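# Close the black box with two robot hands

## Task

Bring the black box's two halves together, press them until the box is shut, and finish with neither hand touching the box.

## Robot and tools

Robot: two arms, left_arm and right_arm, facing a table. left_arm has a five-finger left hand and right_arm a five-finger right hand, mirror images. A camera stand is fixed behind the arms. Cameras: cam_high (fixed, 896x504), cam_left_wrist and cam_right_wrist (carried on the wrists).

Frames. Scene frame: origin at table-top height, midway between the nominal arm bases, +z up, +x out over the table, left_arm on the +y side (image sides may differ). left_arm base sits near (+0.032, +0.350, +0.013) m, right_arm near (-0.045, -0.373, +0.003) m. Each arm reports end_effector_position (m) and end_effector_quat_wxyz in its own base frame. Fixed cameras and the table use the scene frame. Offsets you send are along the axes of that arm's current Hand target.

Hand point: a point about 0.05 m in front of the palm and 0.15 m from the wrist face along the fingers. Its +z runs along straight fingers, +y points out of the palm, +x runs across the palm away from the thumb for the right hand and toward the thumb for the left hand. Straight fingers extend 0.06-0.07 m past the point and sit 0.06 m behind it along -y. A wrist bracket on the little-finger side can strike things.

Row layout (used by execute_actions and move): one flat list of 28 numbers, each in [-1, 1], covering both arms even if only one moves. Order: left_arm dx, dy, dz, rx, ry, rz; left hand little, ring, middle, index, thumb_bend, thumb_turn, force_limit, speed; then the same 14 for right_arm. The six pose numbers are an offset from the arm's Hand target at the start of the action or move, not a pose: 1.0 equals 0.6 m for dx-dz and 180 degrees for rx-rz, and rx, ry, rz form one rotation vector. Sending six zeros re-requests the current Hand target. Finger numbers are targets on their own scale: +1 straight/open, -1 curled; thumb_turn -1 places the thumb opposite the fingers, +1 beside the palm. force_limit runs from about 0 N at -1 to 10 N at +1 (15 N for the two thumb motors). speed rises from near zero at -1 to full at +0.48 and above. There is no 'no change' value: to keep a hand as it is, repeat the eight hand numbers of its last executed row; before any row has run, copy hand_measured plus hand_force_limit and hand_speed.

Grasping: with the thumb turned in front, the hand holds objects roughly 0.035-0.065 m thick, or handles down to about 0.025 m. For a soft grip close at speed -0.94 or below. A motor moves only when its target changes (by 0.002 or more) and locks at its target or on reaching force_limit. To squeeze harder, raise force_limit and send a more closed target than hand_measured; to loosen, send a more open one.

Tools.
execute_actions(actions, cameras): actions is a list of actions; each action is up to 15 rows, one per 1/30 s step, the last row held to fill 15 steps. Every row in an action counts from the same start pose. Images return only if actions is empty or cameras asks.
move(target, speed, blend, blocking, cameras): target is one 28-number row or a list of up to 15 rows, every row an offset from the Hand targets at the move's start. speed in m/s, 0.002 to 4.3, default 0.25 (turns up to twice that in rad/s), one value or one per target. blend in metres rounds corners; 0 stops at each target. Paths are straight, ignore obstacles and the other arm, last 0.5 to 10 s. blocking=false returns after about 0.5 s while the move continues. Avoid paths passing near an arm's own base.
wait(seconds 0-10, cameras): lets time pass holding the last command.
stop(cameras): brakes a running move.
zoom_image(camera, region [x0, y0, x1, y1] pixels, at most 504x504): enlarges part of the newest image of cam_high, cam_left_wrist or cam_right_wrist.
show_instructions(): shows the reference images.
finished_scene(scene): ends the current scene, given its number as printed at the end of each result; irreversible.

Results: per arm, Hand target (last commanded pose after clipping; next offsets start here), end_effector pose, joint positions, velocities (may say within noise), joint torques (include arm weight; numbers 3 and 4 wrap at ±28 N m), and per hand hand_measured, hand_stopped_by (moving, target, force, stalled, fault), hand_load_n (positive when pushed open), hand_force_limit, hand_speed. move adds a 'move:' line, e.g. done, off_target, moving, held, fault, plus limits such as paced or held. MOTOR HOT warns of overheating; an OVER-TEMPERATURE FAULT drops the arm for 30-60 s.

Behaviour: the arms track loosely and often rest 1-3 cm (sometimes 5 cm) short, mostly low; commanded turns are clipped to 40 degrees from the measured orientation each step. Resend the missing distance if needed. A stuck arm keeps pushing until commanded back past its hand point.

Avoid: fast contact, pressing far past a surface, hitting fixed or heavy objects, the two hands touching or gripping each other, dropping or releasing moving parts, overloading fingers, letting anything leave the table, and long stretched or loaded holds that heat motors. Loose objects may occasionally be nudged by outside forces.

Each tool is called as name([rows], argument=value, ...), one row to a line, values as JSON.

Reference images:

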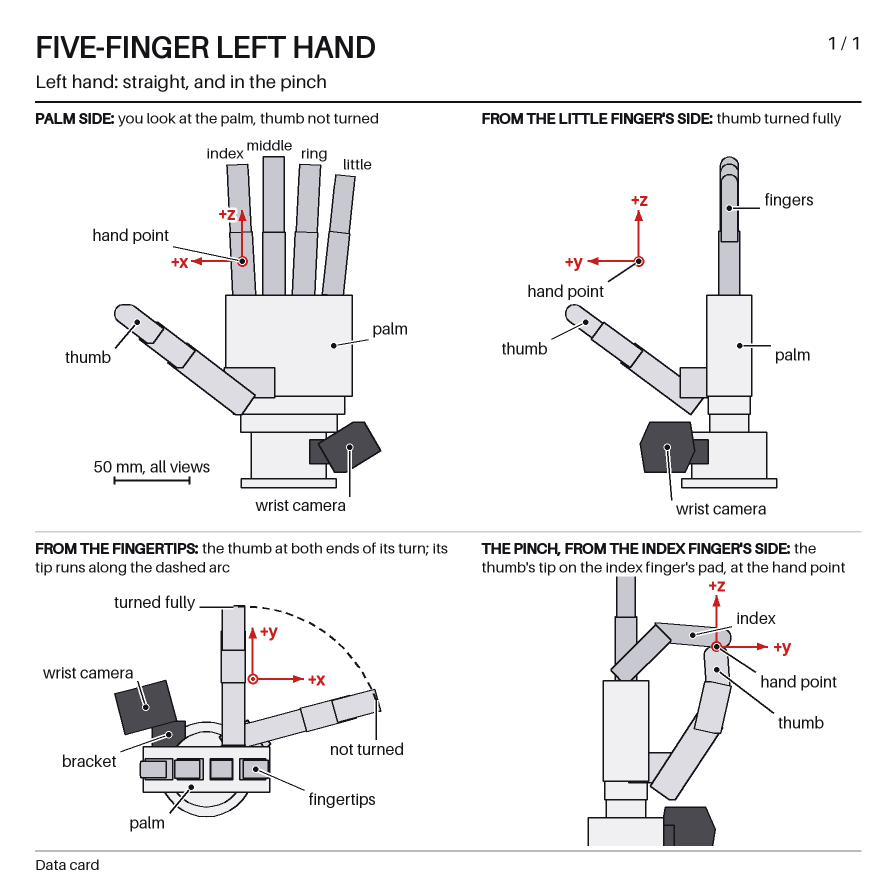

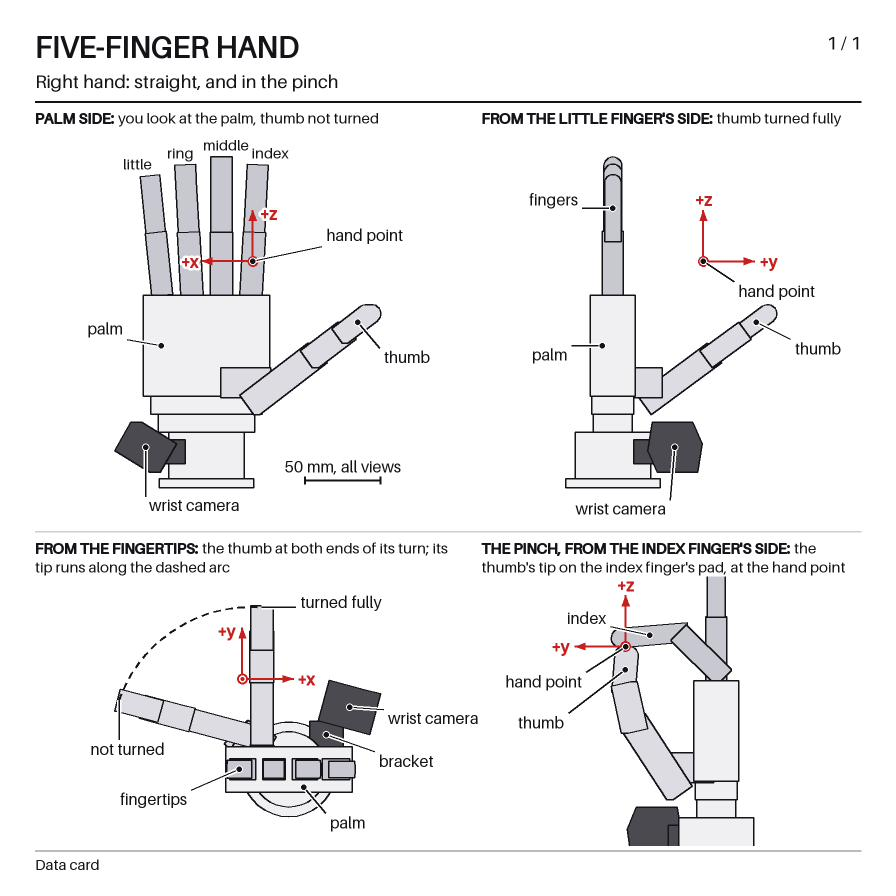

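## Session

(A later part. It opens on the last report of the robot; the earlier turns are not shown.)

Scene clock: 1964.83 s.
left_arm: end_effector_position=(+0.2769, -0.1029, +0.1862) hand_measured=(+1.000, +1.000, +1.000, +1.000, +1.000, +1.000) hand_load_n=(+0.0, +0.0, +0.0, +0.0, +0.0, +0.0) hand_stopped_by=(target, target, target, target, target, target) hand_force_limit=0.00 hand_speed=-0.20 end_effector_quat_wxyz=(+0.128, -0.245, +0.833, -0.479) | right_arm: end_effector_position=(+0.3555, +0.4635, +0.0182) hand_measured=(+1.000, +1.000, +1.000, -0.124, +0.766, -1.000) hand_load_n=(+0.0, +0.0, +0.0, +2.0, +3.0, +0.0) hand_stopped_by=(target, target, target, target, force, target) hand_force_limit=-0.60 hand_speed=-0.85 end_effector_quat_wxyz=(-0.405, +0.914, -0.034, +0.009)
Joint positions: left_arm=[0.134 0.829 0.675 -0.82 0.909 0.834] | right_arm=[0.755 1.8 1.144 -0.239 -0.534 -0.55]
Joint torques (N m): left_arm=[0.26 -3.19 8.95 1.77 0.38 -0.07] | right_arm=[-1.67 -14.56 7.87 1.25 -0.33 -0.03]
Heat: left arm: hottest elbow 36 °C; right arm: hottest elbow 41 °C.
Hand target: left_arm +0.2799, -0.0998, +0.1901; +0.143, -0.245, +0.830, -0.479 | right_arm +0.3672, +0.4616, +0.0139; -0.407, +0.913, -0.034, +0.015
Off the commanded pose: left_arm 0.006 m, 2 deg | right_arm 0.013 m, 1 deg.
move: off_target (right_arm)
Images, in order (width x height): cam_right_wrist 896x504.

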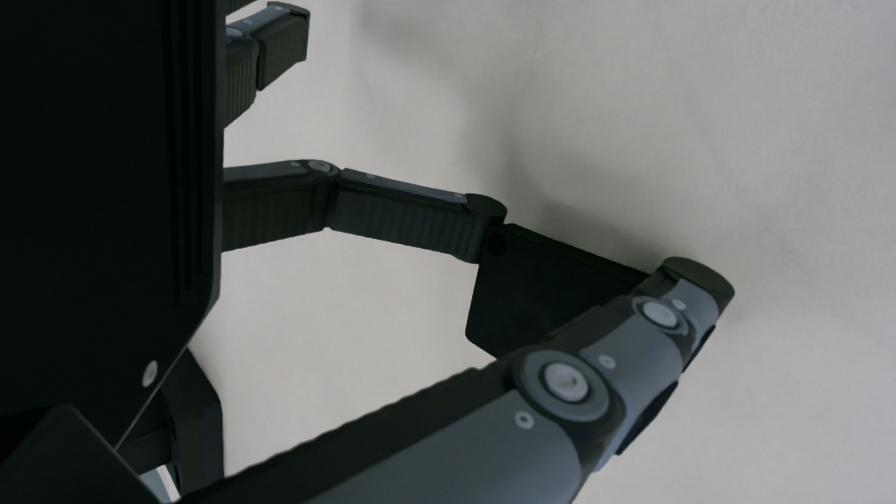

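move([
  [0,0,0,0,0,0,1,1,1,1,1,1,0,-0.2,0,0,0,0,0,0,1,1,1,0.3,1,-1,-0.5,-0.75],
  [0,0,0,0,0,0,1,1,1,1,1,1,0,-0.2,0.003,-0.0932,-0.0723,0,0,0,1,1,1,1,1,-1,-0.5,-0.3],
], speed=0.1, cameras=["cam_right_wrist","cam_left_wrist"])

zoom_image(camera="cam_right_wrist", region=[520, 100, 780, 300])

zoom_image(camera="cam_left_wrist", region=[340, 150, 460, 258])

Scene clock: 1980.03 s.
left_arm: end_effector_position=(+0.2769, -0.1029, +0.1862) hand_measured=(+1.000, +1.000, +1.000, +1.000, +1.000, +1.000) hand_load_n=(+0.0, +0.0, +0.0, +0.0, +0.0, +0.0) hand_stopped_by=(target, target, target, target, target, target) hand_force_limit=0.00 hand_speed=-0.20 end_effector_quat_wxyz=(+0.128, -0.245, +0.833, -0.479) | right_arm: end_effector_position=(+0.3489, +0.4584, +0.0551) hand_measured=(+1.000, +1.000, +1.000, +1.000, +1.000, -1.000) hand_load_n=(+0.0, +0.0, +0.0, -0.5, +0.0, +0.0) hand_stopped_by=(target, target, target, target, target, target) hand_force_limit=-0.50 hand_speed=-0.30 end_effector_quat_wxyz=(-0.390, +0.920, -0.040, -0.009)
Joint positions: left_arm=[0.134 0.829 0.675 -0.82 0.909 0.834] | right_arm=[0.755 1.745 1.194 -0.393 -0.538 -0.55]
Joint torques (N m): left_arm=[-0.32 -3.02 8.94 1.68 0.37 -0.06] | right_arm=[-1.55 -17.61 10.88 0.36 -0.08 0]
Heat: left arm: hottest elbow 36 °C; right arm: hottest elbow 41 °C.
Hand target: left_arm +0.2799, -0.0998, +0.1901; +0.143, -0.245, +0.830, -0.479 | right_arm +0.3694, +0.4666, +0.0845; -0.407, +0.913, -0.034, +0.015
Off the commanded pose: left_arm 0.006 m, 2 deg | right_arm 0.037 m, 3 deg.
move: off_target (right_arm); target 2's new numbers were sent with right_arm's hand 0.036 m and 3 deg from that target
Images, in order (width x height): cam_left_wrist 896x504, cam_right_wrist 896x504.

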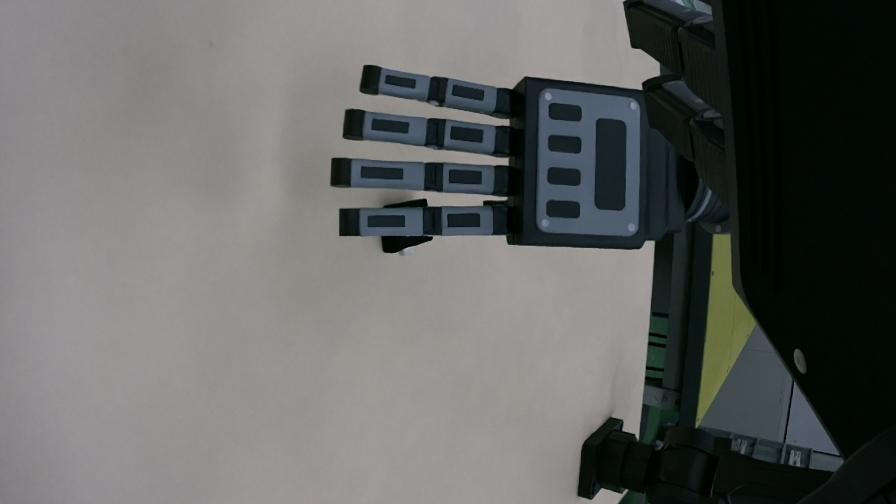

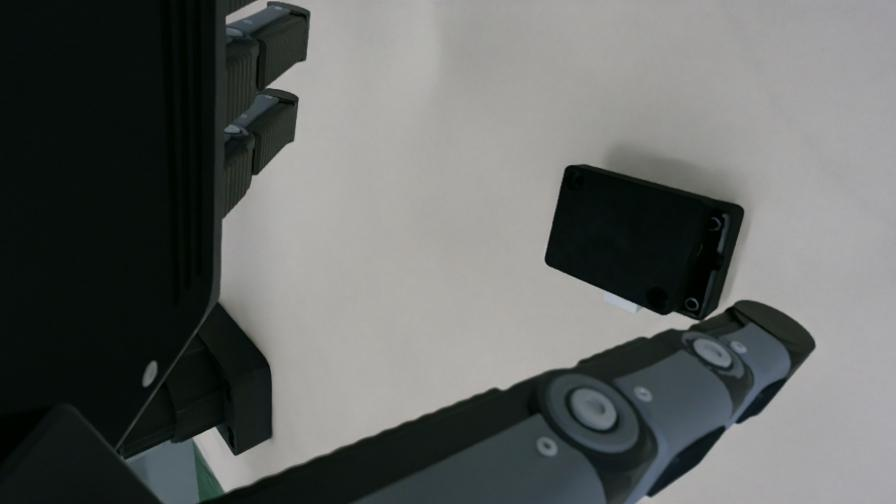

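Scaled by 1.938 from the camera's 896x504 image, which has a finer 1280x720 frame.

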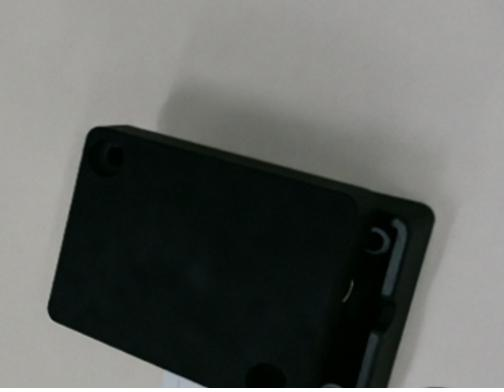

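Scaled by 4.200 from the camera's 896x504 image, which has a finer 1280x720 frame.

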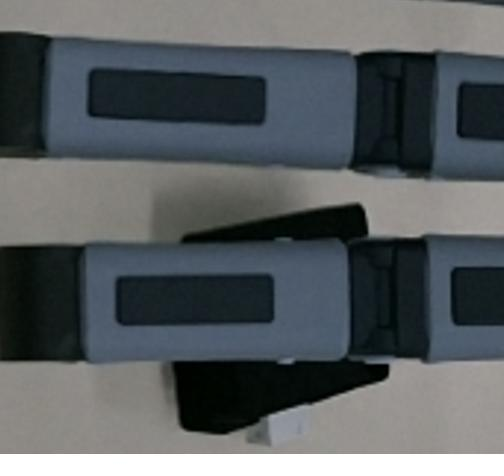

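move([
  [0,0,0,0,0,0,1,1,1,1,1,1,0,-0.2,-0.0048,0.0112,0.0238,0,-0.0136,-0.0123,1,1,1,-0.05,1,-1,-0.5,-0.3],
  [0,0,0,0,0,0,1,1,1,1,1,1,0,-0.2,-0.0062,0.0775,0.0695,0,-0.0136,-0.0123,1,1,1,-0.05,1,-1,-0.5,-0.3],
], speed=0.1, cameras=["cam_right_wrist","cam_left_wrist"])

zoom_image(camera="cam_right_wrist", region=[470, 150, 750, 370])

zoom_image(camera="cam_left_wrist", region=[340, 150, 460, 258])

Scene clock: 2081.23 s.
left_arm: end_effector_position=(+0.2769, -0.1029, +0.1862) hand_measured=(+1.000, +1.000, +1.000, +1.000, +1.000, +1.000) hand_load_n=(+0.0, +0.0, +0.0, +0.0, +0.0, +0.0) hand_stopped_by=(target, target, target, target, target, target) hand_force_limit=0.00 hand_speed=-0.20 end_effector_quat_wxyz=(+0.128, -0.245, +0.833, -0.479) | right_arm: end_effector_position=(+0.3553, +0.4665, +0.0264) hand_measured=(+1.000, +1.000, +1.000, -0.050, +1.000, -1.000) hand_load_n=(-0.5, +0.0, +0.0, +0.0, +0.0, +0.0) hand_stopped_by=(target, target, target, target, target, target) hand_force_limit=-0.50 hand_speed=-0.30 end_effector_quat_wxyz=(-0.403, +0.915, -0.011, -0.003)
Joint positions: left_arm=[0.134 0.829 0.675 -0.82 0.909 0.834] | right_arm=[0.755 1.805 1.184 -0.306 -0.564 -0.6]
Joint torques (N m): left_arm=[0.03 -3.14 8.94 1.68 0.38 -0.05] | right_arm=[-1.73 -14.97 7.87 1.39 -0.46 -0.07]
Heat: left arm: hottest elbow 36 °C; right arm: hottest elbow 48 °C.
Hand target: left_arm +0.2799, -0.0998, +0.1901; +0.143, -0.245, +0.830, -0.479 | right_arm +0.3656, +0.4668, +0.0220; -0.407, +0.913, -0.008, +0.003
Off the commanded pose: left_arm 0.006 m, 2 deg | right_arm 0.011 m, 1 deg.
move: off_target (right_arm)
Images, in order (width x height): cam_left_wrist 896x504, cam_right_wrist 896x504.

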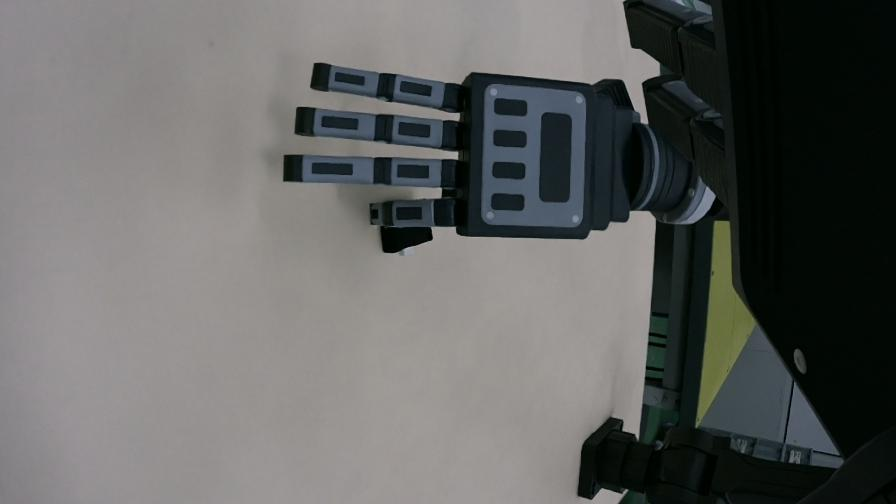

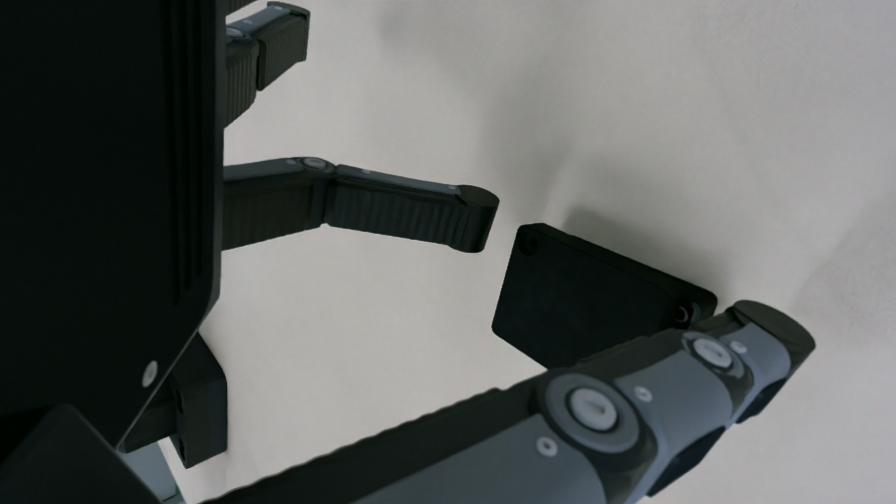

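Scaled by 1.800 from the camera's 896x504 image, which has a finer 1280x720 frame.

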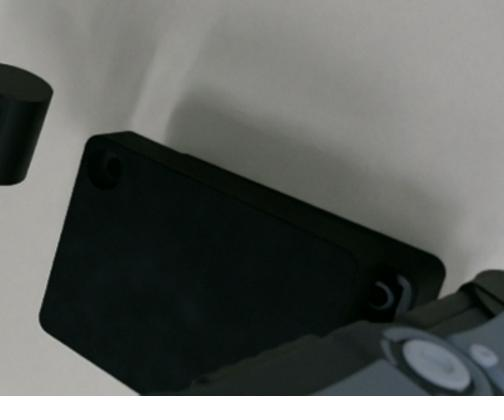

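Scaled by 4.200 from the camera's 896x504 image, which has a finer 1280x720 frame.

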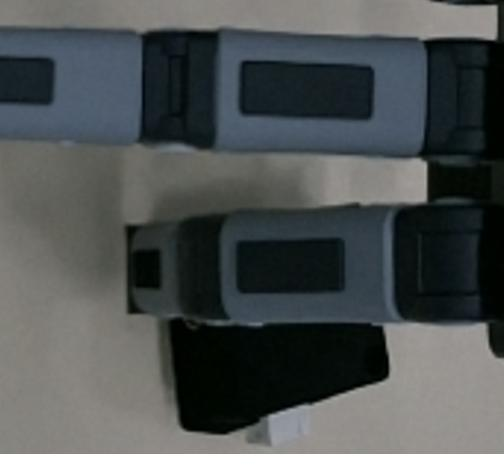

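move([
  [0,0,0,0,0,0,1,1,1,1,1,1,0,-0.2,-0.0068,-0.0612,-0.0442,0,0,0,1,1,1,-0.05,1,-1,-0.5,-0.3],
  [0,0,0,0,0,0,1,1,1,1,1,1,0,-0.2,-0.01,0.018,0.0162,0,0,0,1,1,1,-0.05,1,-1,-0.5,-0.3],
], speed=[0.1,0.07], cameras=["cam_right_wrist","cam_left_wrist"])

zoom_image(camera="cam_right_wrist", region=[440, 170, 720, 390])

zoom_image(camera="cam_left_wrist", region=[340, 150, 460, 258])

Scene clock: 2117.97 s.
left_arm: end_effector_position=(+0.2769, -0.1029, +0.1862) hand_measured=(+1.000, +1.000, +1.000, +1.000, +1.000, +1.000) hand_load_n=(+0.0, +0.0, +0.0, +0.0, +0.0, +0.0) hand_stopped_by=(target, target, target, target, target, target) hand_force_limit=0.00 hand_speed=-0.20 end_effector_quat_wxyz=(+0.128, -0.245, +0.833, -0.479) | right_arm: end_effector_position=(+0.3527, +0.4643, +0.0141) hand_measured=(+1.000, +1.000, +1.000, -0.050, +1.000, -1.000) hand_load_n=(+0.0, +0.0, +0.0, -2.0, +0.0, +0.0) hand_stopped_by=(target, target, target, target, target, target) hand_force_limit=-0.50 hand_speed=-0.30 end_effector_quat_wxyz=(-0.405, +0.914, -0.010, -0.002)
Joint positions: left_arm=[0.134 0.829 0.675 -0.82 0.909 0.834] | right_arm=[0.755 1.816 1.158 -0.263 -0.565 -0.6]
Joint torques (N m): left_arm=[-0.38 -2.9 8.91 1.74 0.36 -0.03] | right_arm=[-0.97 -14.74 7.62 1.57 -0.24 0.02]
Heat: left arm: hottest elbow 36 °C; right arm: hottest elbow 44 °C.
Hand target: left_arm +0.2799, -0.0998, +0.1901; +0.143, -0.245, +0.830, -0.479 | right_arm +0.3596, +0.4669, +0.0075; -0.407, +0.913, -0.008, +0.003
Off the commanded pose: left_arm 0.006 m, 2 deg | right_arm 0.010 m, 1 deg.
move: done
Images, in order (width x height): cam_left_wrist 896x504, cam_right_wrist 896x504.

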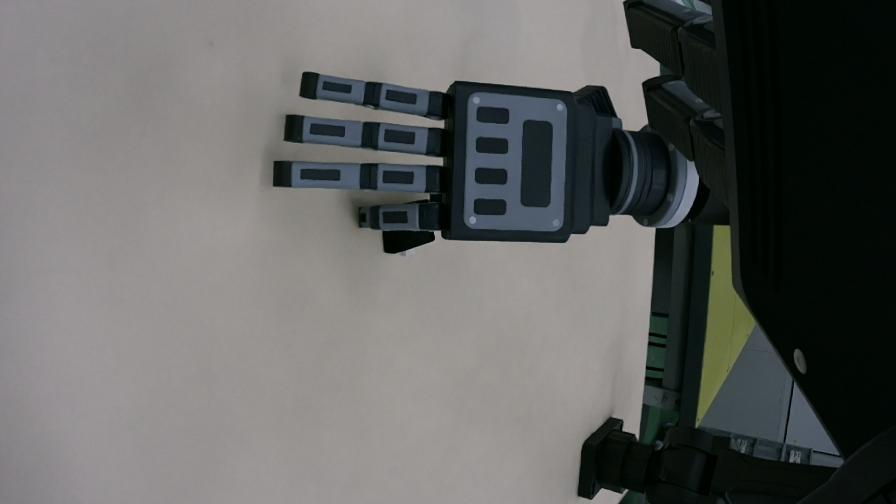

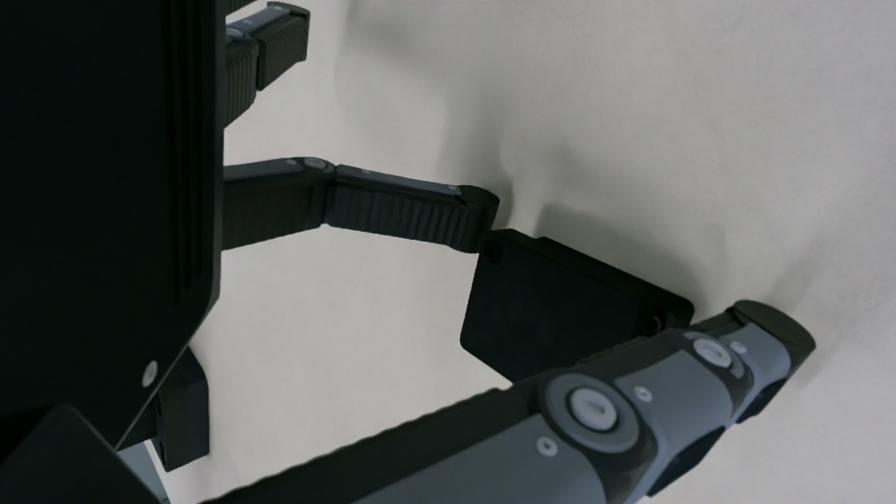

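Scaled by 1.800 from the camera's 896x504 image, which has a finer 1280x720 frame.

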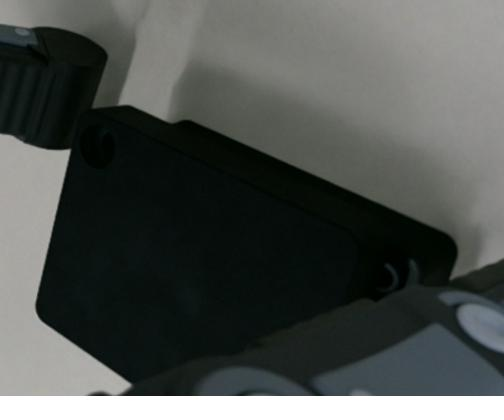

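Scaled by 4.200 from the camera's 896x504 image, which has a finer 1280x720 frame.

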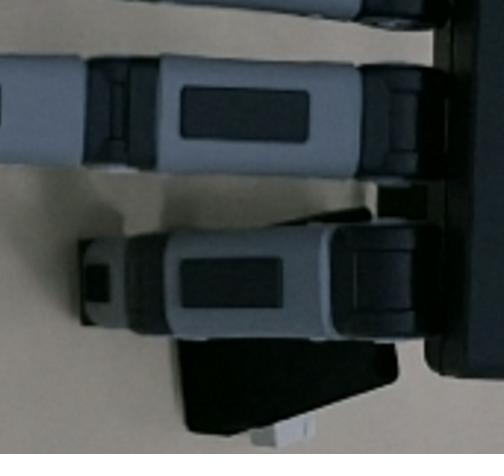

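move([
  [0,0,0,0,0,0,1,1,1,1,1,1,0,-0.2,0,0,0,0,0,0,1,1,1,-0.12,1,-1,-0.5,-0.8],
  [0,0,0,0,0,0,1,1,1,1,1,1,0,-0.2,0,0,0,0,0,0,1,1,1,-0.12,0.75,-1,-0.7,-0.88],
], speed=[0.1,0.07], cameras=["cam_right_wrist","cam_left_wrist"])

zoom_image(camera="cam_right_wrist", region=[440, 170, 720, 390])

zoom_image(camera="cam_left_wrist", region=[340, 150, 460, 258])

Scene clock: 2141.77 s.
left_arm: end_effector_position=(+0.2769, -0.1029, +0.1862) hand_measured=(+1.000, +1.000, +1.000, +1.000, +1.000, +1.000) hand_load_n=(+0.0, +0.0, +0.0, +0.0, +0.0, -0.5) hand_stopped_by=(target, target, target, target, target, target) hand_force_limit=0.00 hand_speed=-0.20 end_effector_quat_wxyz=(+0.128, -0.245, +0.833, -0.479) | right_arm: end_effector_position=(+0.3530, +0.4646, +0.0142) hand_measured=(+1.000, +1.000, +1.000, -0.120, +0.750, -1.000) hand_load_n=(+0.0, +0.0, +0.0, +0.5, +1.0, +0.0) hand_stopped_by=(target, target, target, target, target, target) hand_force_limit=-0.70 hand_speed=-0.88 end_effector_quat_wxyz=(-0.405, +0.914, -0.009, -0.001)
Joint positions: left_arm=[0.134 0.829 0.675 -0.82 0.909 0.834] | right_arm=[0.755 1.816 1.158 -0.262 -0.565 -0.6]
Joint torques (N m): left_arm=[-0.32 -3.19 8.91 1.77 0.36 -0.06] | right_arm=[-0.85 -14.51 7.68 1.47 -0.23 0.02]
Heat: left arm: hottest elbow 36 °C; right arm: hottest elbow 43 °C.
Hand target: left_arm +0.2799, -0.0998, +0.1901; +0.143, -0.245, +0.830, -0.479 | right_arm +0.3596, +0.4669, +0.0075; -0.407, +0.913, -0.008, +0.003
Off the commanded pose: left_arm 0.006 m, 2 deg | right_arm 0.010 m, 1 deg.
move: done
Images, in order (width x height): cam_left_wrist 896x504, cam_right_wrist 896x504.

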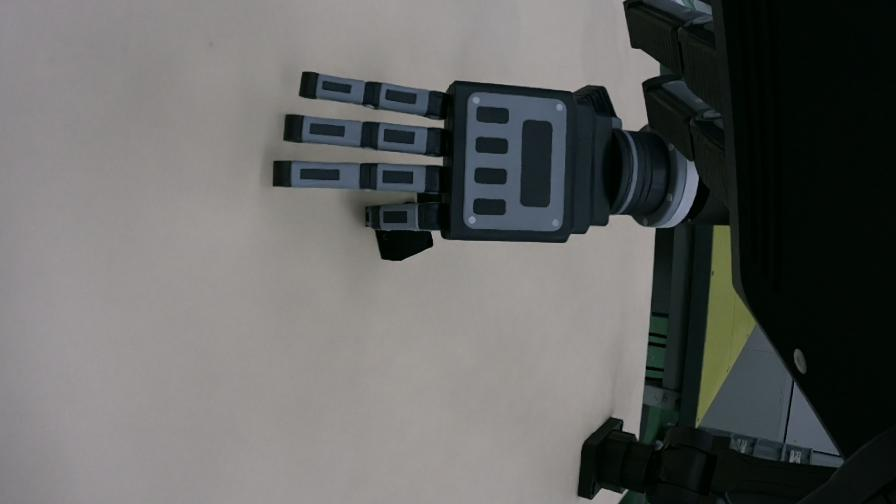

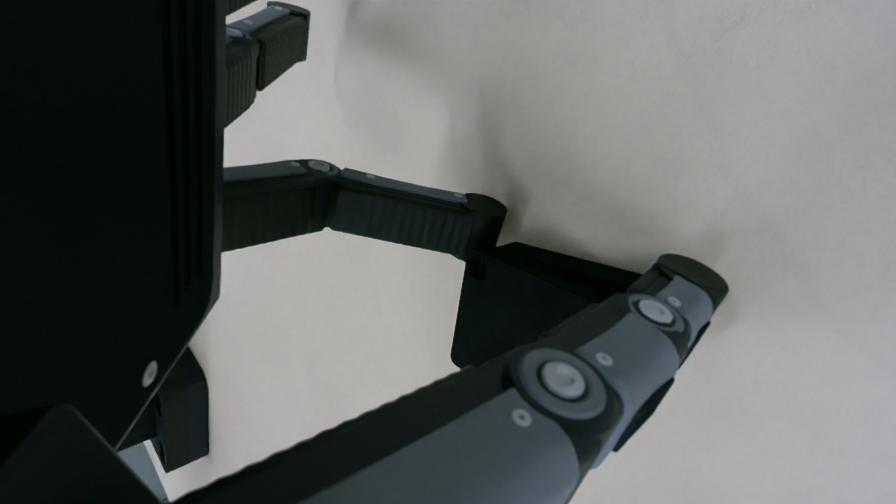

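Scaled by 1.800 from the camera's 896x504 image, which has a finer 1280x720 frame.

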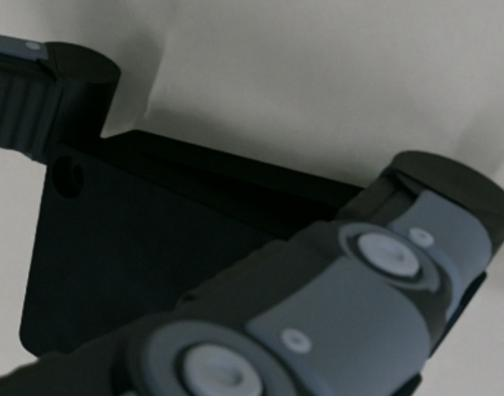

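Scaled by 4.200 from the camera's 896x504 image, which has a finer 1280x720 frame.

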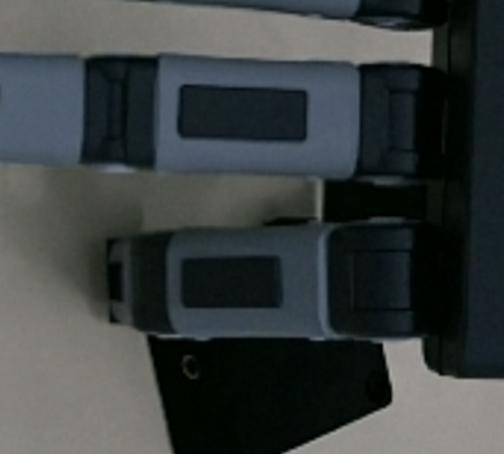

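move([
  [0,0,0,0,0,0,1,1,1,1,1,1,0,-0.2,0,0,0,0,0,0,1,1,1,0.3,1,-1,-0.5,-0.75],
  [0,0,0,0,0,0,1,1,1,1,1,1,0,-0.2,0.003,-0.0932,-0.0723,0,0,0,1,1,1,1,1,-1,-0.5,-0.3],
], speed=0.1, cameras=["cam_right_wrist"])

zoom_image(camera="cam_right_wrist", region=[500, 100, 780, 320])

Scene clock: 2154.37 s.
left_arm: end_effector_position=(+0.2769, -0.1029, +0.1862) hand_measured=(+1.000, +1.000, +1.000, +1.000, +1.000, +1.000) hand_load_n=(+0.0, +0.0, +0.0, +0.0, +0.0, +0.0) hand_stopped_by=(target, target, target, target, target, target) hand_force_limit=0.00 hand_speed=-0.20 end_effector_quat_wxyz=(+0.128, -0.245, +0.833, -0.479) | right_arm: end_effector_position=(+0.3485, +0.4573, +0.0475) hand_measured=(+1.000, +1.000, +1.000, +1.000, +1.000, -1.000) hand_load_n=(+0.0, +0.0, +0.0, +0.0, +0.0, +0.0) hand_stopped_by=(target, target, target, target, target, target) hand_force_limit=-0.50 hand_speed=-0.30 end_effector_quat_wxyz=(-0.390, +0.920, -0.019, -0.017)
Joint positions: left_arm=[0.134 0.829 0.675 -0.82 0.909 0.834] | right_arm=[0.75 1.765 1.202 -0.405 -0.568 -0.599]
Joint torques (N m): left_arm=[0.09 -2.84 9.1 1.68 0.37 -0.07] | right_arm=[-0.56 -17.67 10.8 0.27 -0.07 0.08]
Heat: left arm: hottest elbow 36 °C; right arm: hottest elbow 43 °C.
Hand target: left_arm +0.2799, -0.0998, +0.1901; +0.143, -0.245, +0.830, -0.479 | right_arm +0.3615, +0.4720, +0.0781; -0.407, +0.913, -0.008, +0.003
Off the commanded pose: left_arm 0.006 m, 2 deg | right_arm 0.036 m, 3 deg.
move: off_target (right_arm); target 2's new numbers were sent with right_arm's hand 0.036 m and 3 deg from that target
Images, in order (width x height): cam_right_wrist 896x504.

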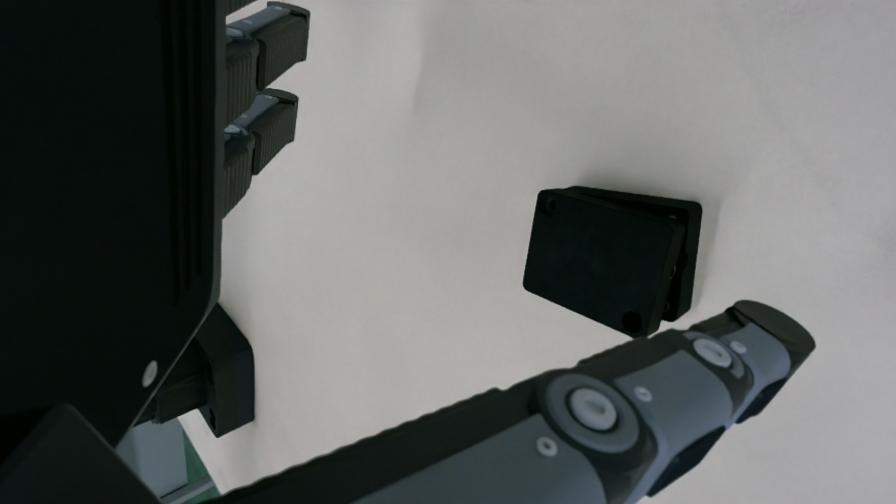

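Scaled by 1.800 from the camera's 896x504 image, which has a finer 1280x720 frame.

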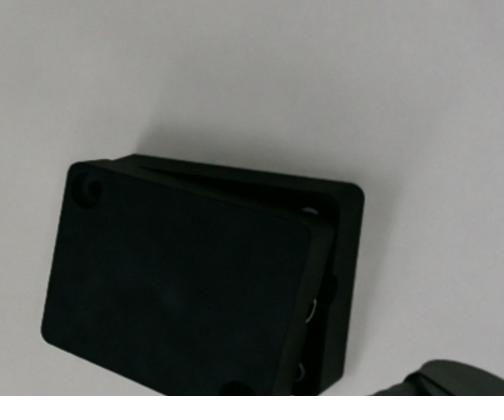

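move([
  [0,0,0,0,0,0,1,1,1,1,1,1,0,-0.2,-0.0075,0.014,0.0168,0,-0.0136,-0.0123,1,1,1,-0.1,1,-1,-0.5,-0.3],
  [0,0,0,0,0,0,1,1,1,1,1,1,0,-0.2,-0.0105,0.0723,0.0578,0,-0.0136,-0.0123,1,1,1,-0.1,1,-1,-0.5,-0.3],
], speed=0.1, cameras=["cam_right_wrist"])

zoom_image(camera="cam_right_wrist", region=[440, 150, 720, 370])

Scene clock: 2199.27 s.
left_arm: end_effector_position=(+0.2769, -0.1029, +0.1862) hand_measured=(+1.000, +1.000, +1.000, +1.000, +1.000, +1.000) hand_load_n=(+0.0, +0.0, +0.0, +0.0, +0.0, +0.0) hand_stopped_by=(target, target, target, target, target, target) hand_force_limit=0.00 hand_speed=-0.20 end_effector_quat_wxyz=(+0.128, -0.245, +0.833, -0.479) | right_arm: end_effector_position=(+0.3510, +0.4641, +0.0276) hand_measured=(+1.000, +1.000, +1.000, -0.100, +1.000, -1.000) hand_load_n=(+0.0, +0.0, +0.0, +0.0, +0.0, +0.0) hand_stopped_by=(target, target, target, target, target, target) hand_force_limit=-0.50 hand_speed=-0.30 end_effector_quat_wxyz=(-0.403, +0.915, +0.010, -0.012)
Joint positions: left_arm=[0.134 0.829 0.675 -0.82 0.909 0.834] | right_arm=[0.754 1.803 1.188 -0.335 -0.592 -0.644]
Joint torques (N m): left_arm=[-0.15 -2.84 8.94 1.65 0.38 -0.06] | right_arm=[-0.44 -14.8 7.75 1.44 -0.48 -0.04]
Heat: left arm: hottest elbow 35 °C; right arm: hottest elbow 47 °C.
Hand target: left_arm +0.2799, -0.0998, +0.1901; +0.143, -0.245, +0.830, -0.479 | right_arm +0.3552, +0.4689, +0.0226; -0.407, +0.913, +0.019, -0.008
Off the commanded pose: left_arm 0.006 m, 2 deg | right_arm 0.008 m, 1 deg.
move: done
Images, in order (width x height): cam_right_wrist 896x504.

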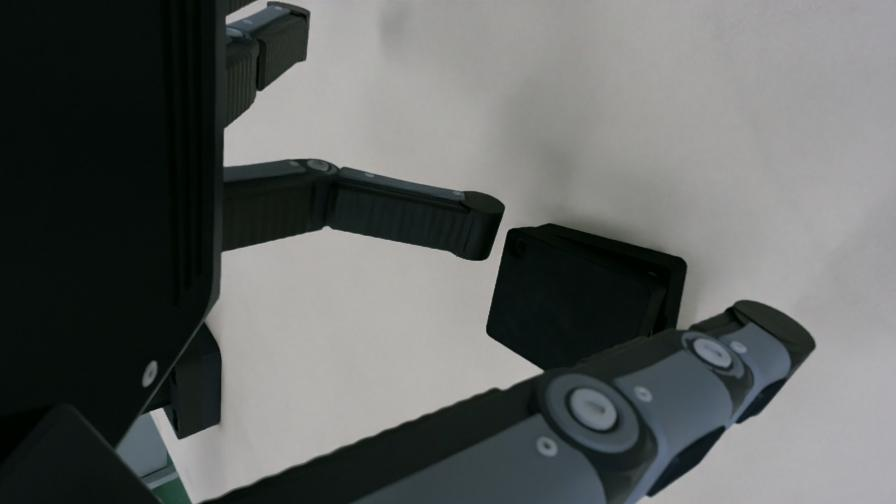

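Scaled by 1.800 from the camera's 896x504 image, which has a finer 1280x720 frame.

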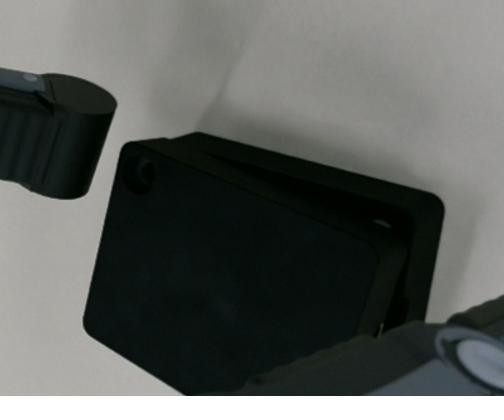

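move([
  [0,0,0,0,0,0,1,1,1,1,1,1,0,-0.2,-0.0178,-0.0628,-0.0422,0,0,0,1,1,1,-0.1,1,-1,-0.5,-0.3],
  [0,0,0,0,0,0,1,1,1,1,1,1,0,-0.2,-0.0118,0.007,0.0122,0,0,0,1,1,1,-0.1,1,-1,-0.5,-0.3],
], speed=0.1, cameras=["cam_right_wrist"])

zoom_image(camera="cam_right_wrist", region=[440, 150, 720, 370])

Scene clock: 2221.40 s.
left_arm: end_effector_position=(+0.2769, -0.1029, +0.1862) hand_measured=(+1.000, +1.000, +1.000, +1.000, +1.000, +1.000) hand_load_n=(+0.0, +0.0, +0.0, +0.0, +0.0, -0.5) hand_stopped_by=(target, target, target, target, target, target) hand_force_limit=0.00 hand_speed=-0.20 end_effector_quat_wxyz=(+0.128, -0.245, +0.833, -0.479) | right_arm: end_effector_position=(+0.3404, +0.4682, +0.0183) hand_measured=(+1.000, +1.000, +1.000, -0.100, +1.000, -1.000) hand_load_n=(+0.0, +0.0, +0.0, +0.5, +0.0, +0.0) hand_stopped_by=(target, target, target, target, target, target) hand_force_limit=-0.50 hand_speed=-0.30 end_effector_quat_wxyz=(-0.404, +0.915, +0.019, -0.014)
Joint positions: left_arm=[0.134 0.829 0.675 -0.82 0.909 0.834] | right_arm=[0.772 1.809 1.167 -0.304 -0.59 -0.644]
Joint torques (N m): left_arm=[0.03 -2.9 8.84 1.8 0.38 -0.08] | right_arm=[-1.14 -14.74 7.77 1.52 -0.28 0.08]
Heat: left arm: hottest elbow 35 °C; right arm: hottest elbow 46 °C.
Hand target: left_arm +0.2799, -0.0998, +0.1901; +0.143, -0.245, +0.830, -0.479 | right_arm +0.3479, +0.4712, +0.0146; -0.407, +0.913, +0.019, -0.008
Off the commanded pose: left_arm 0.006 m, 2 deg | right_arm 0.009 m, 1 deg.
move: done
Images, in order (width x height): cam_right_wrist 896x504.

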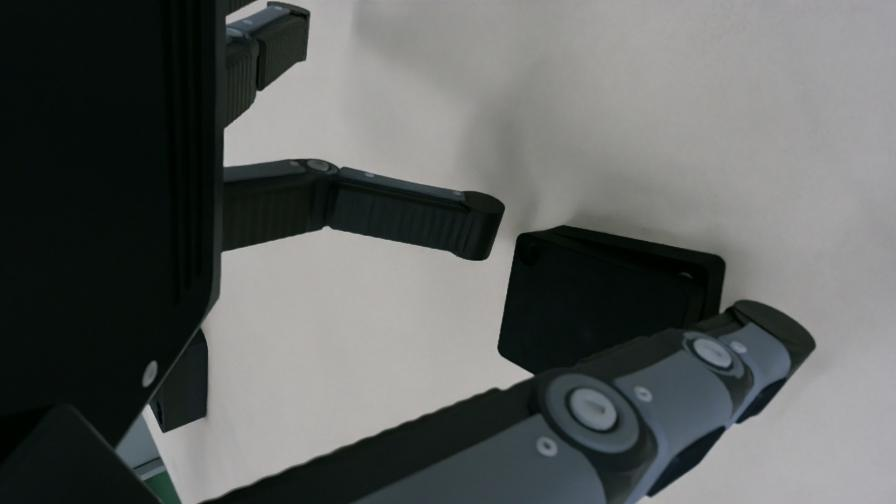

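Scaled by 1.800 from the camera's 896x504 image, which has a finer 1280x720 frame.

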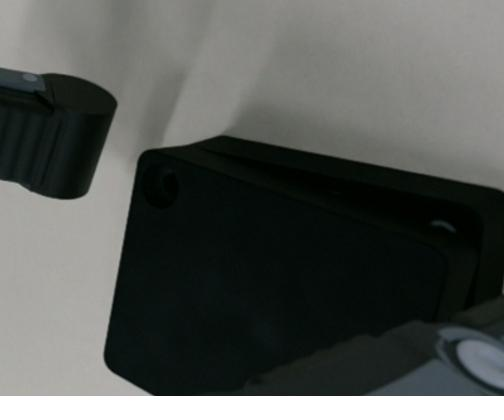

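move([
  [0,0,0,0,0,0,1,1,1,1,1,1,0,-0.2,0,0,0,0,0,0,1,1,1,0.5,1,-1,-0.5,-0.3],
  [0,0,0,0,0,0,1,1,1,1,1,1,0,-0.2,-0.0102,-0.0602,-0.058,0,-0.0206,-0.0186,1,1,1,-0.1,1,-1,-0.5,-0.3],
  [0,0,0,0,0,0,1,1,1,1,1,1,0,-0.2,-0.0057,0.0052,-0.0088,0,-0.0206,-0.0186,1,1,1,-0.1,1,-1,-0.5,-0.3],
], speed=0.1, cameras=["cam_right_wrist"])

zoom_image(camera="cam_right_wrist", region=[440, 150, 720, 370])

Scene clock: 2268.83 s.
left_arm: end_effector_position=(+0.2769, -0.1029, +0.1862) hand_measured=(+1.000, +1.000, +1.000, +1.000, +1.000, +1.000) hand_load_n=(+0.0, +0.0, +0.0, +0.0, +0.0, -0.5) hand_stopped_by=(target, target, target, target, target, target) hand_force_limit=0.00 hand_speed=-0.20 end_effector_quat_wxyz=(+0.128, -0.245, +0.833, -0.479) | right_arm: end_effector_position=(+0.3331, +0.4662, +0.0219) hand_measured=(+1.000, +1.000, +1.000, -0.100, +1.000, -1.000) hand_load_n=(+0.0, +0.0, +0.0, +0.0, +0.0, +0.0) hand_stopped_by=(target, target, target, target, target, target) hand_force_limit=-0.50 hand_speed=-0.30 end_effector_quat_wxyz=(-0.402, +0.913, +0.058, -0.032)
Joint positions: left_arm=[0.134 0.829 0.675 -0.82 0.909 0.834] | right_arm=[0.772 1.813 1.19 -0.375 -0.64 -0.731]
Joint torques (N m): left_arm=[-0.26 -3.08 8.92 1.74 0.39 -0.09] | right_arm=[-2.02 -14.8 7.68 1.31 -0.55 -0.05]
Heat: left arm: hottest elbow 35 °C; right arm: hottest elbow 43 °C.
Hand target: left_arm +0.2799, -0.0998, +0.1901; +0.143, -0.245, +0.830, -0.479 | right_arm +0.3448, +0.4651, +0.0158; -0.406, +0.911, +0.058, -0.026
Off the commanded pose: left_arm 0.006 m, 2 deg | right_arm 0.013 m, 1 deg.
move: off_target (right_arm); target 2's new numbers were sent with right_arm's hand 0.040 m and 4 deg from that target
Images, in order (width x height): cam_right_wrist 896x504.

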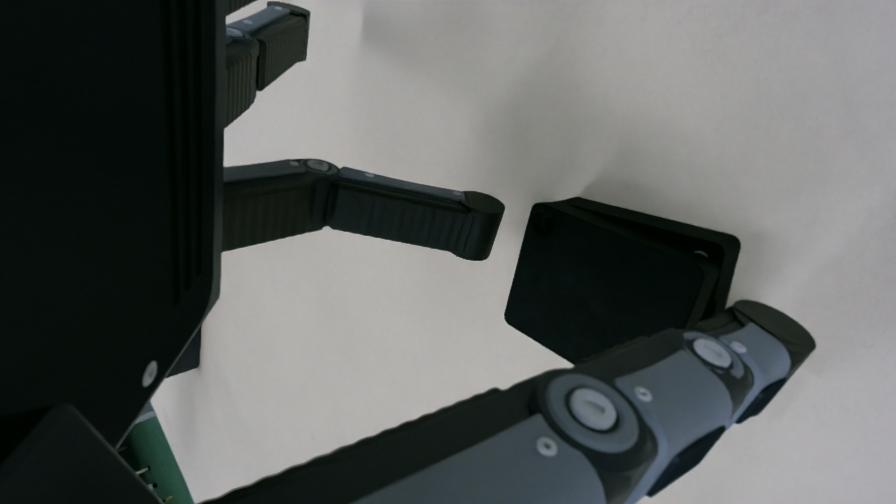

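Scaled by 1.800 from the camera's 896x504 image, which has a finer 1280x720 frame.

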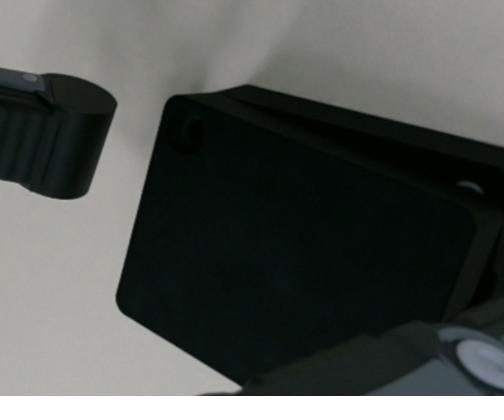

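move([
  [0,0,0,0,0,0,1,1,1,1,1,1,0,-0.2,0,0,0,0,0,0,1,1,1,0.4,1,-1,-0.5,-0.1],
  [0,0,0,0,0,0,1,1,1,1,1,1,0,-0.2,0.0037,-0.0638,-0.0537,0,0,0,1,1,1,-0.1,1,-1,-0.5,-0.1],
  [0,0,0,0,0,0,1,1,1,1,1,1,0,-0.2,0.005,0.0088,-0.0023,0,0,0,1,1,1,-0.1,1,-1,-0.5,-0.1],
], speed=0.1, cameras=["cam_right_wrist"])

zoom_image(camera="cam_right_wrist", region=[440, 150, 720, 370])

Scene clock: 2296.83 s.
left_arm: end_effector_position=(+0.2769, -0.1029, +0.1862) hand_measured=(+1.000, +1.000, +1.000, +1.000, +1.000, +1.000) hand_load_n=(+0.0, +0.0, -0.5, +0.0, +0.0, +0.0) hand_stopped_by=(target, target, target, target, target, target) hand_force_limit=0.00 hand_speed=-0.20 end_effector_quat_wxyz=(+0.128, -0.245, +0.833, -0.479) | right_arm: end_effector_position=(+0.3368, +0.4619, +0.0182) hand_measured=(+1.000, +1.000, +1.000, -0.100, +1.000, -1.000) hand_load_n=(+0.0, +0.0, -0.5, +0.0, +0.0, +0.0) hand_stopped_by=(target, target, target, target, target, target) hand_force_limit=-0.50 hand_speed=-0.10 end_effector_quat_wxyz=(-0.402, +0.913, +0.057, -0.033)
Joint positions: left_arm=[0.134 0.829 0.675 -0.82 0.909 0.834] | right_arm=[0.761 1.819 1.188 -0.376 -0.646 -0.742]
Joint torques (N m): left_arm=[-0.26 -2.84 9.02 1.73 0.38 -0.08] | right_arm=[-1.55 -14.97 7.68 1.43 -0.53 -0.04]
Heat: left arm: hottest elbow 35 °C; right arm: hottest elbow 42 °C.
Hand target: left_arm +0.2799, -0.0998, +0.1901; +0.143, -0.245, +0.830, -0.479 | right_arm +0.3483, +0.4609, +0.0128; -0.406, +0.911, +0.058, -0.026
Off the commanded pose: left_arm 0.006 m, 2 deg | right_arm 0.013 m, 1 deg.
move: off_target (right_arm); target 2's new numbers were sent with right_arm's hand 0.041 m and 4 deg from that target
Images, in order (width x height): cam_right_wrist 896x504.

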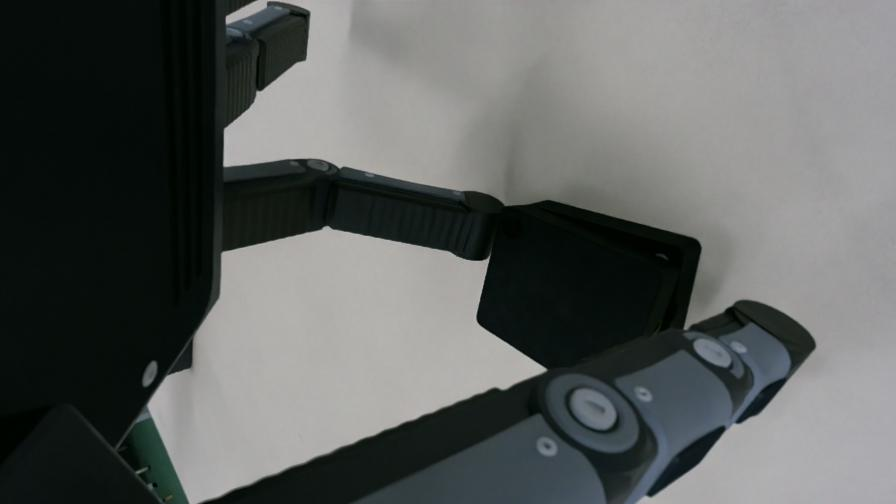

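Scaled by 1.800 from the camera's 896x504 image, which has a finer 1280x720 frame.

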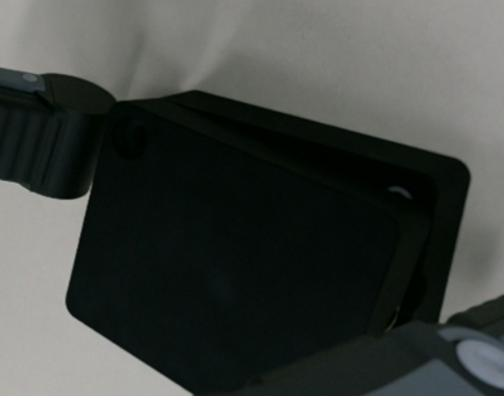

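move(target=[0,0,0,0,0,0,1,1,1,1,1,1,0,-0.2,0,0,0,0,0,0,1,1,1,-0.12,0.745,-1,-0.75,-0.85], speed=0.05, cameras=["cam_right_wrist"])

zoom_image(camera="cam_right_wrist", region=[440, 150, 720, 370])

Scene clock: 2309.33 s.
left_arm: end_effector_position=(+0.2769, -0.1029, +0.1862) hand_measured=(+1.000, +1.000, +1.000, +1.000, +1.000, +1.000) hand_load_n=(+0.0, +0.0, +0.0, +0.0, +0.0, -0.5) hand_stopped_by=(target, target, target, target, target, target) hand_force_limit=0.00 hand_speed=-0.20 end_effector_quat_wxyz=(+0.128, -0.245, +0.833, -0.479) | right_arm: end_effector_position=(+0.3368, +0.4619, +0.0182) hand_measured=(+1.000, +1.000, +1.000, -0.120, +0.772, -1.000) hand_load_n=(+0.0, +0.0, +0.0, +2.0, +2.5, +0.0) hand_stopped_by=(target, target, target, target, force, target) hand_force_limit=-0.75 hand_speed=-0.85 end_effector_quat_wxyz=(-0.402, +0.913, +0.058, -0.033)
Joint positions: left_arm=[0.134 0.829 0.675 -0.82 0.909 0.834] | right_arm=[0.761 1.819 1.188 -0.376 -0.646 -0.742]
Joint torques (N m): left_arm=[-0.03 -3.02 8.99 1.78 0.36 -0.08] | right_arm=[-1.44 -14.92 7.68 1.31 -0.53 -0.03]
Heat: left arm: hottest elbow 35 °C; right arm: hottest elbow 43 °C.
Hand target: left_arm +0.2799, -0.0998, +0.1901; +0.143, -0.245, +0.830, -0.479 | right_arm +0.3484, +0.4609, +0.0128; -0.406, +0.911, +0.058, -0.026
Off the commanded pose: left_arm 0.006 m, 2 deg | right_arm 0.013 m, 1 deg.
move: off_target (right_arm)
Images, in order (width x height): cam_right_wrist 896x504.

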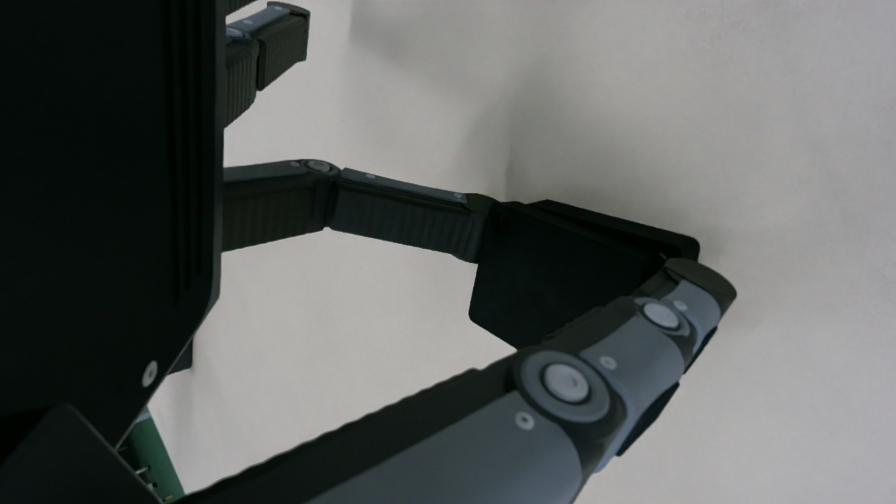

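Scaled by 1.800 from the camera's 896x504 image, which has a finer 1280x720 frame.

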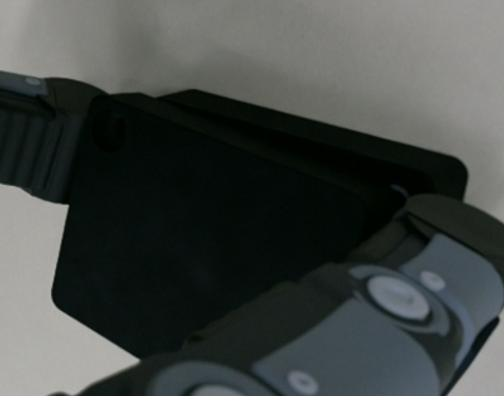

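move(target=[0,0,0,0,0,0,1,1,1,1,1,1,0,-0.2,0,0,0,0,0,0,1,1,1,-0.3,0.65,-1,-0.5,-0.85], speed=0.05, cameras=[])

Scene clock: 2314.20 s.
left_arm: end_effector_position=(+0.2769, -0.1029, +0.1862) hand_measured=(+1.000, +1.000, +1.000, +1.000, +1.000, +1.000) hand_load_n=(-0.5, +0.0, +0.0, +0.0, +0.0, +0.0) hand_stopped_by=(target, target, target, target, target, target) hand_force_limit=0.00 hand_speed=-0.20 end_effector_quat_wxyz=(+0.128, -0.245, +0.833, -0.479) | right_arm: end_effector_position=(+0.3368, +0.4619, +0.0182) hand_measured=(+1.000, +1.000, +1.000, -0.130, +0.770, -1.000) hand_load_n=(+0.0, +0.0, +0.0, +5.0, +6.0, +0.0) hand_stopped_by=(target, target, target, force, force, target) hand_force_limit=-0.50 hand_speed=-0.85 end_effector_quat_wxyz=(-0.402, +0.913, +0.058, -0.033)
Joint positions: left_arm=[0.134 0.829 0.675 -0.82 0.909 0.834] | right_arm=[0.761 1.819 1.188 -0.376 -0.646 -0.742]
Joint torques (N m): left_arm=[0.09 -2.73 8.94 1.7 0.38 -0.06] | right_arm=[-1.73 -14.86 7.65 1.32 -0.53 -0.04]
Heat: left arm: hottest elbow 35 °C; right arm: hottest elbow 43 °C.
Hand target: left_arm +0.2799, -0.0998, +0.1901; +0.143, -0.245, +0.830, -0.479 | right_arm +0.3484, +0.4609, +0.0128; -0.406, +0.911, +0.058, -0.026
Off the commanded pose: left_arm 0.006 m, 2 deg | right_arm 0.013 m, 1 deg.
move: off_target (right_arm)
No camera images: "cameras" was empty.


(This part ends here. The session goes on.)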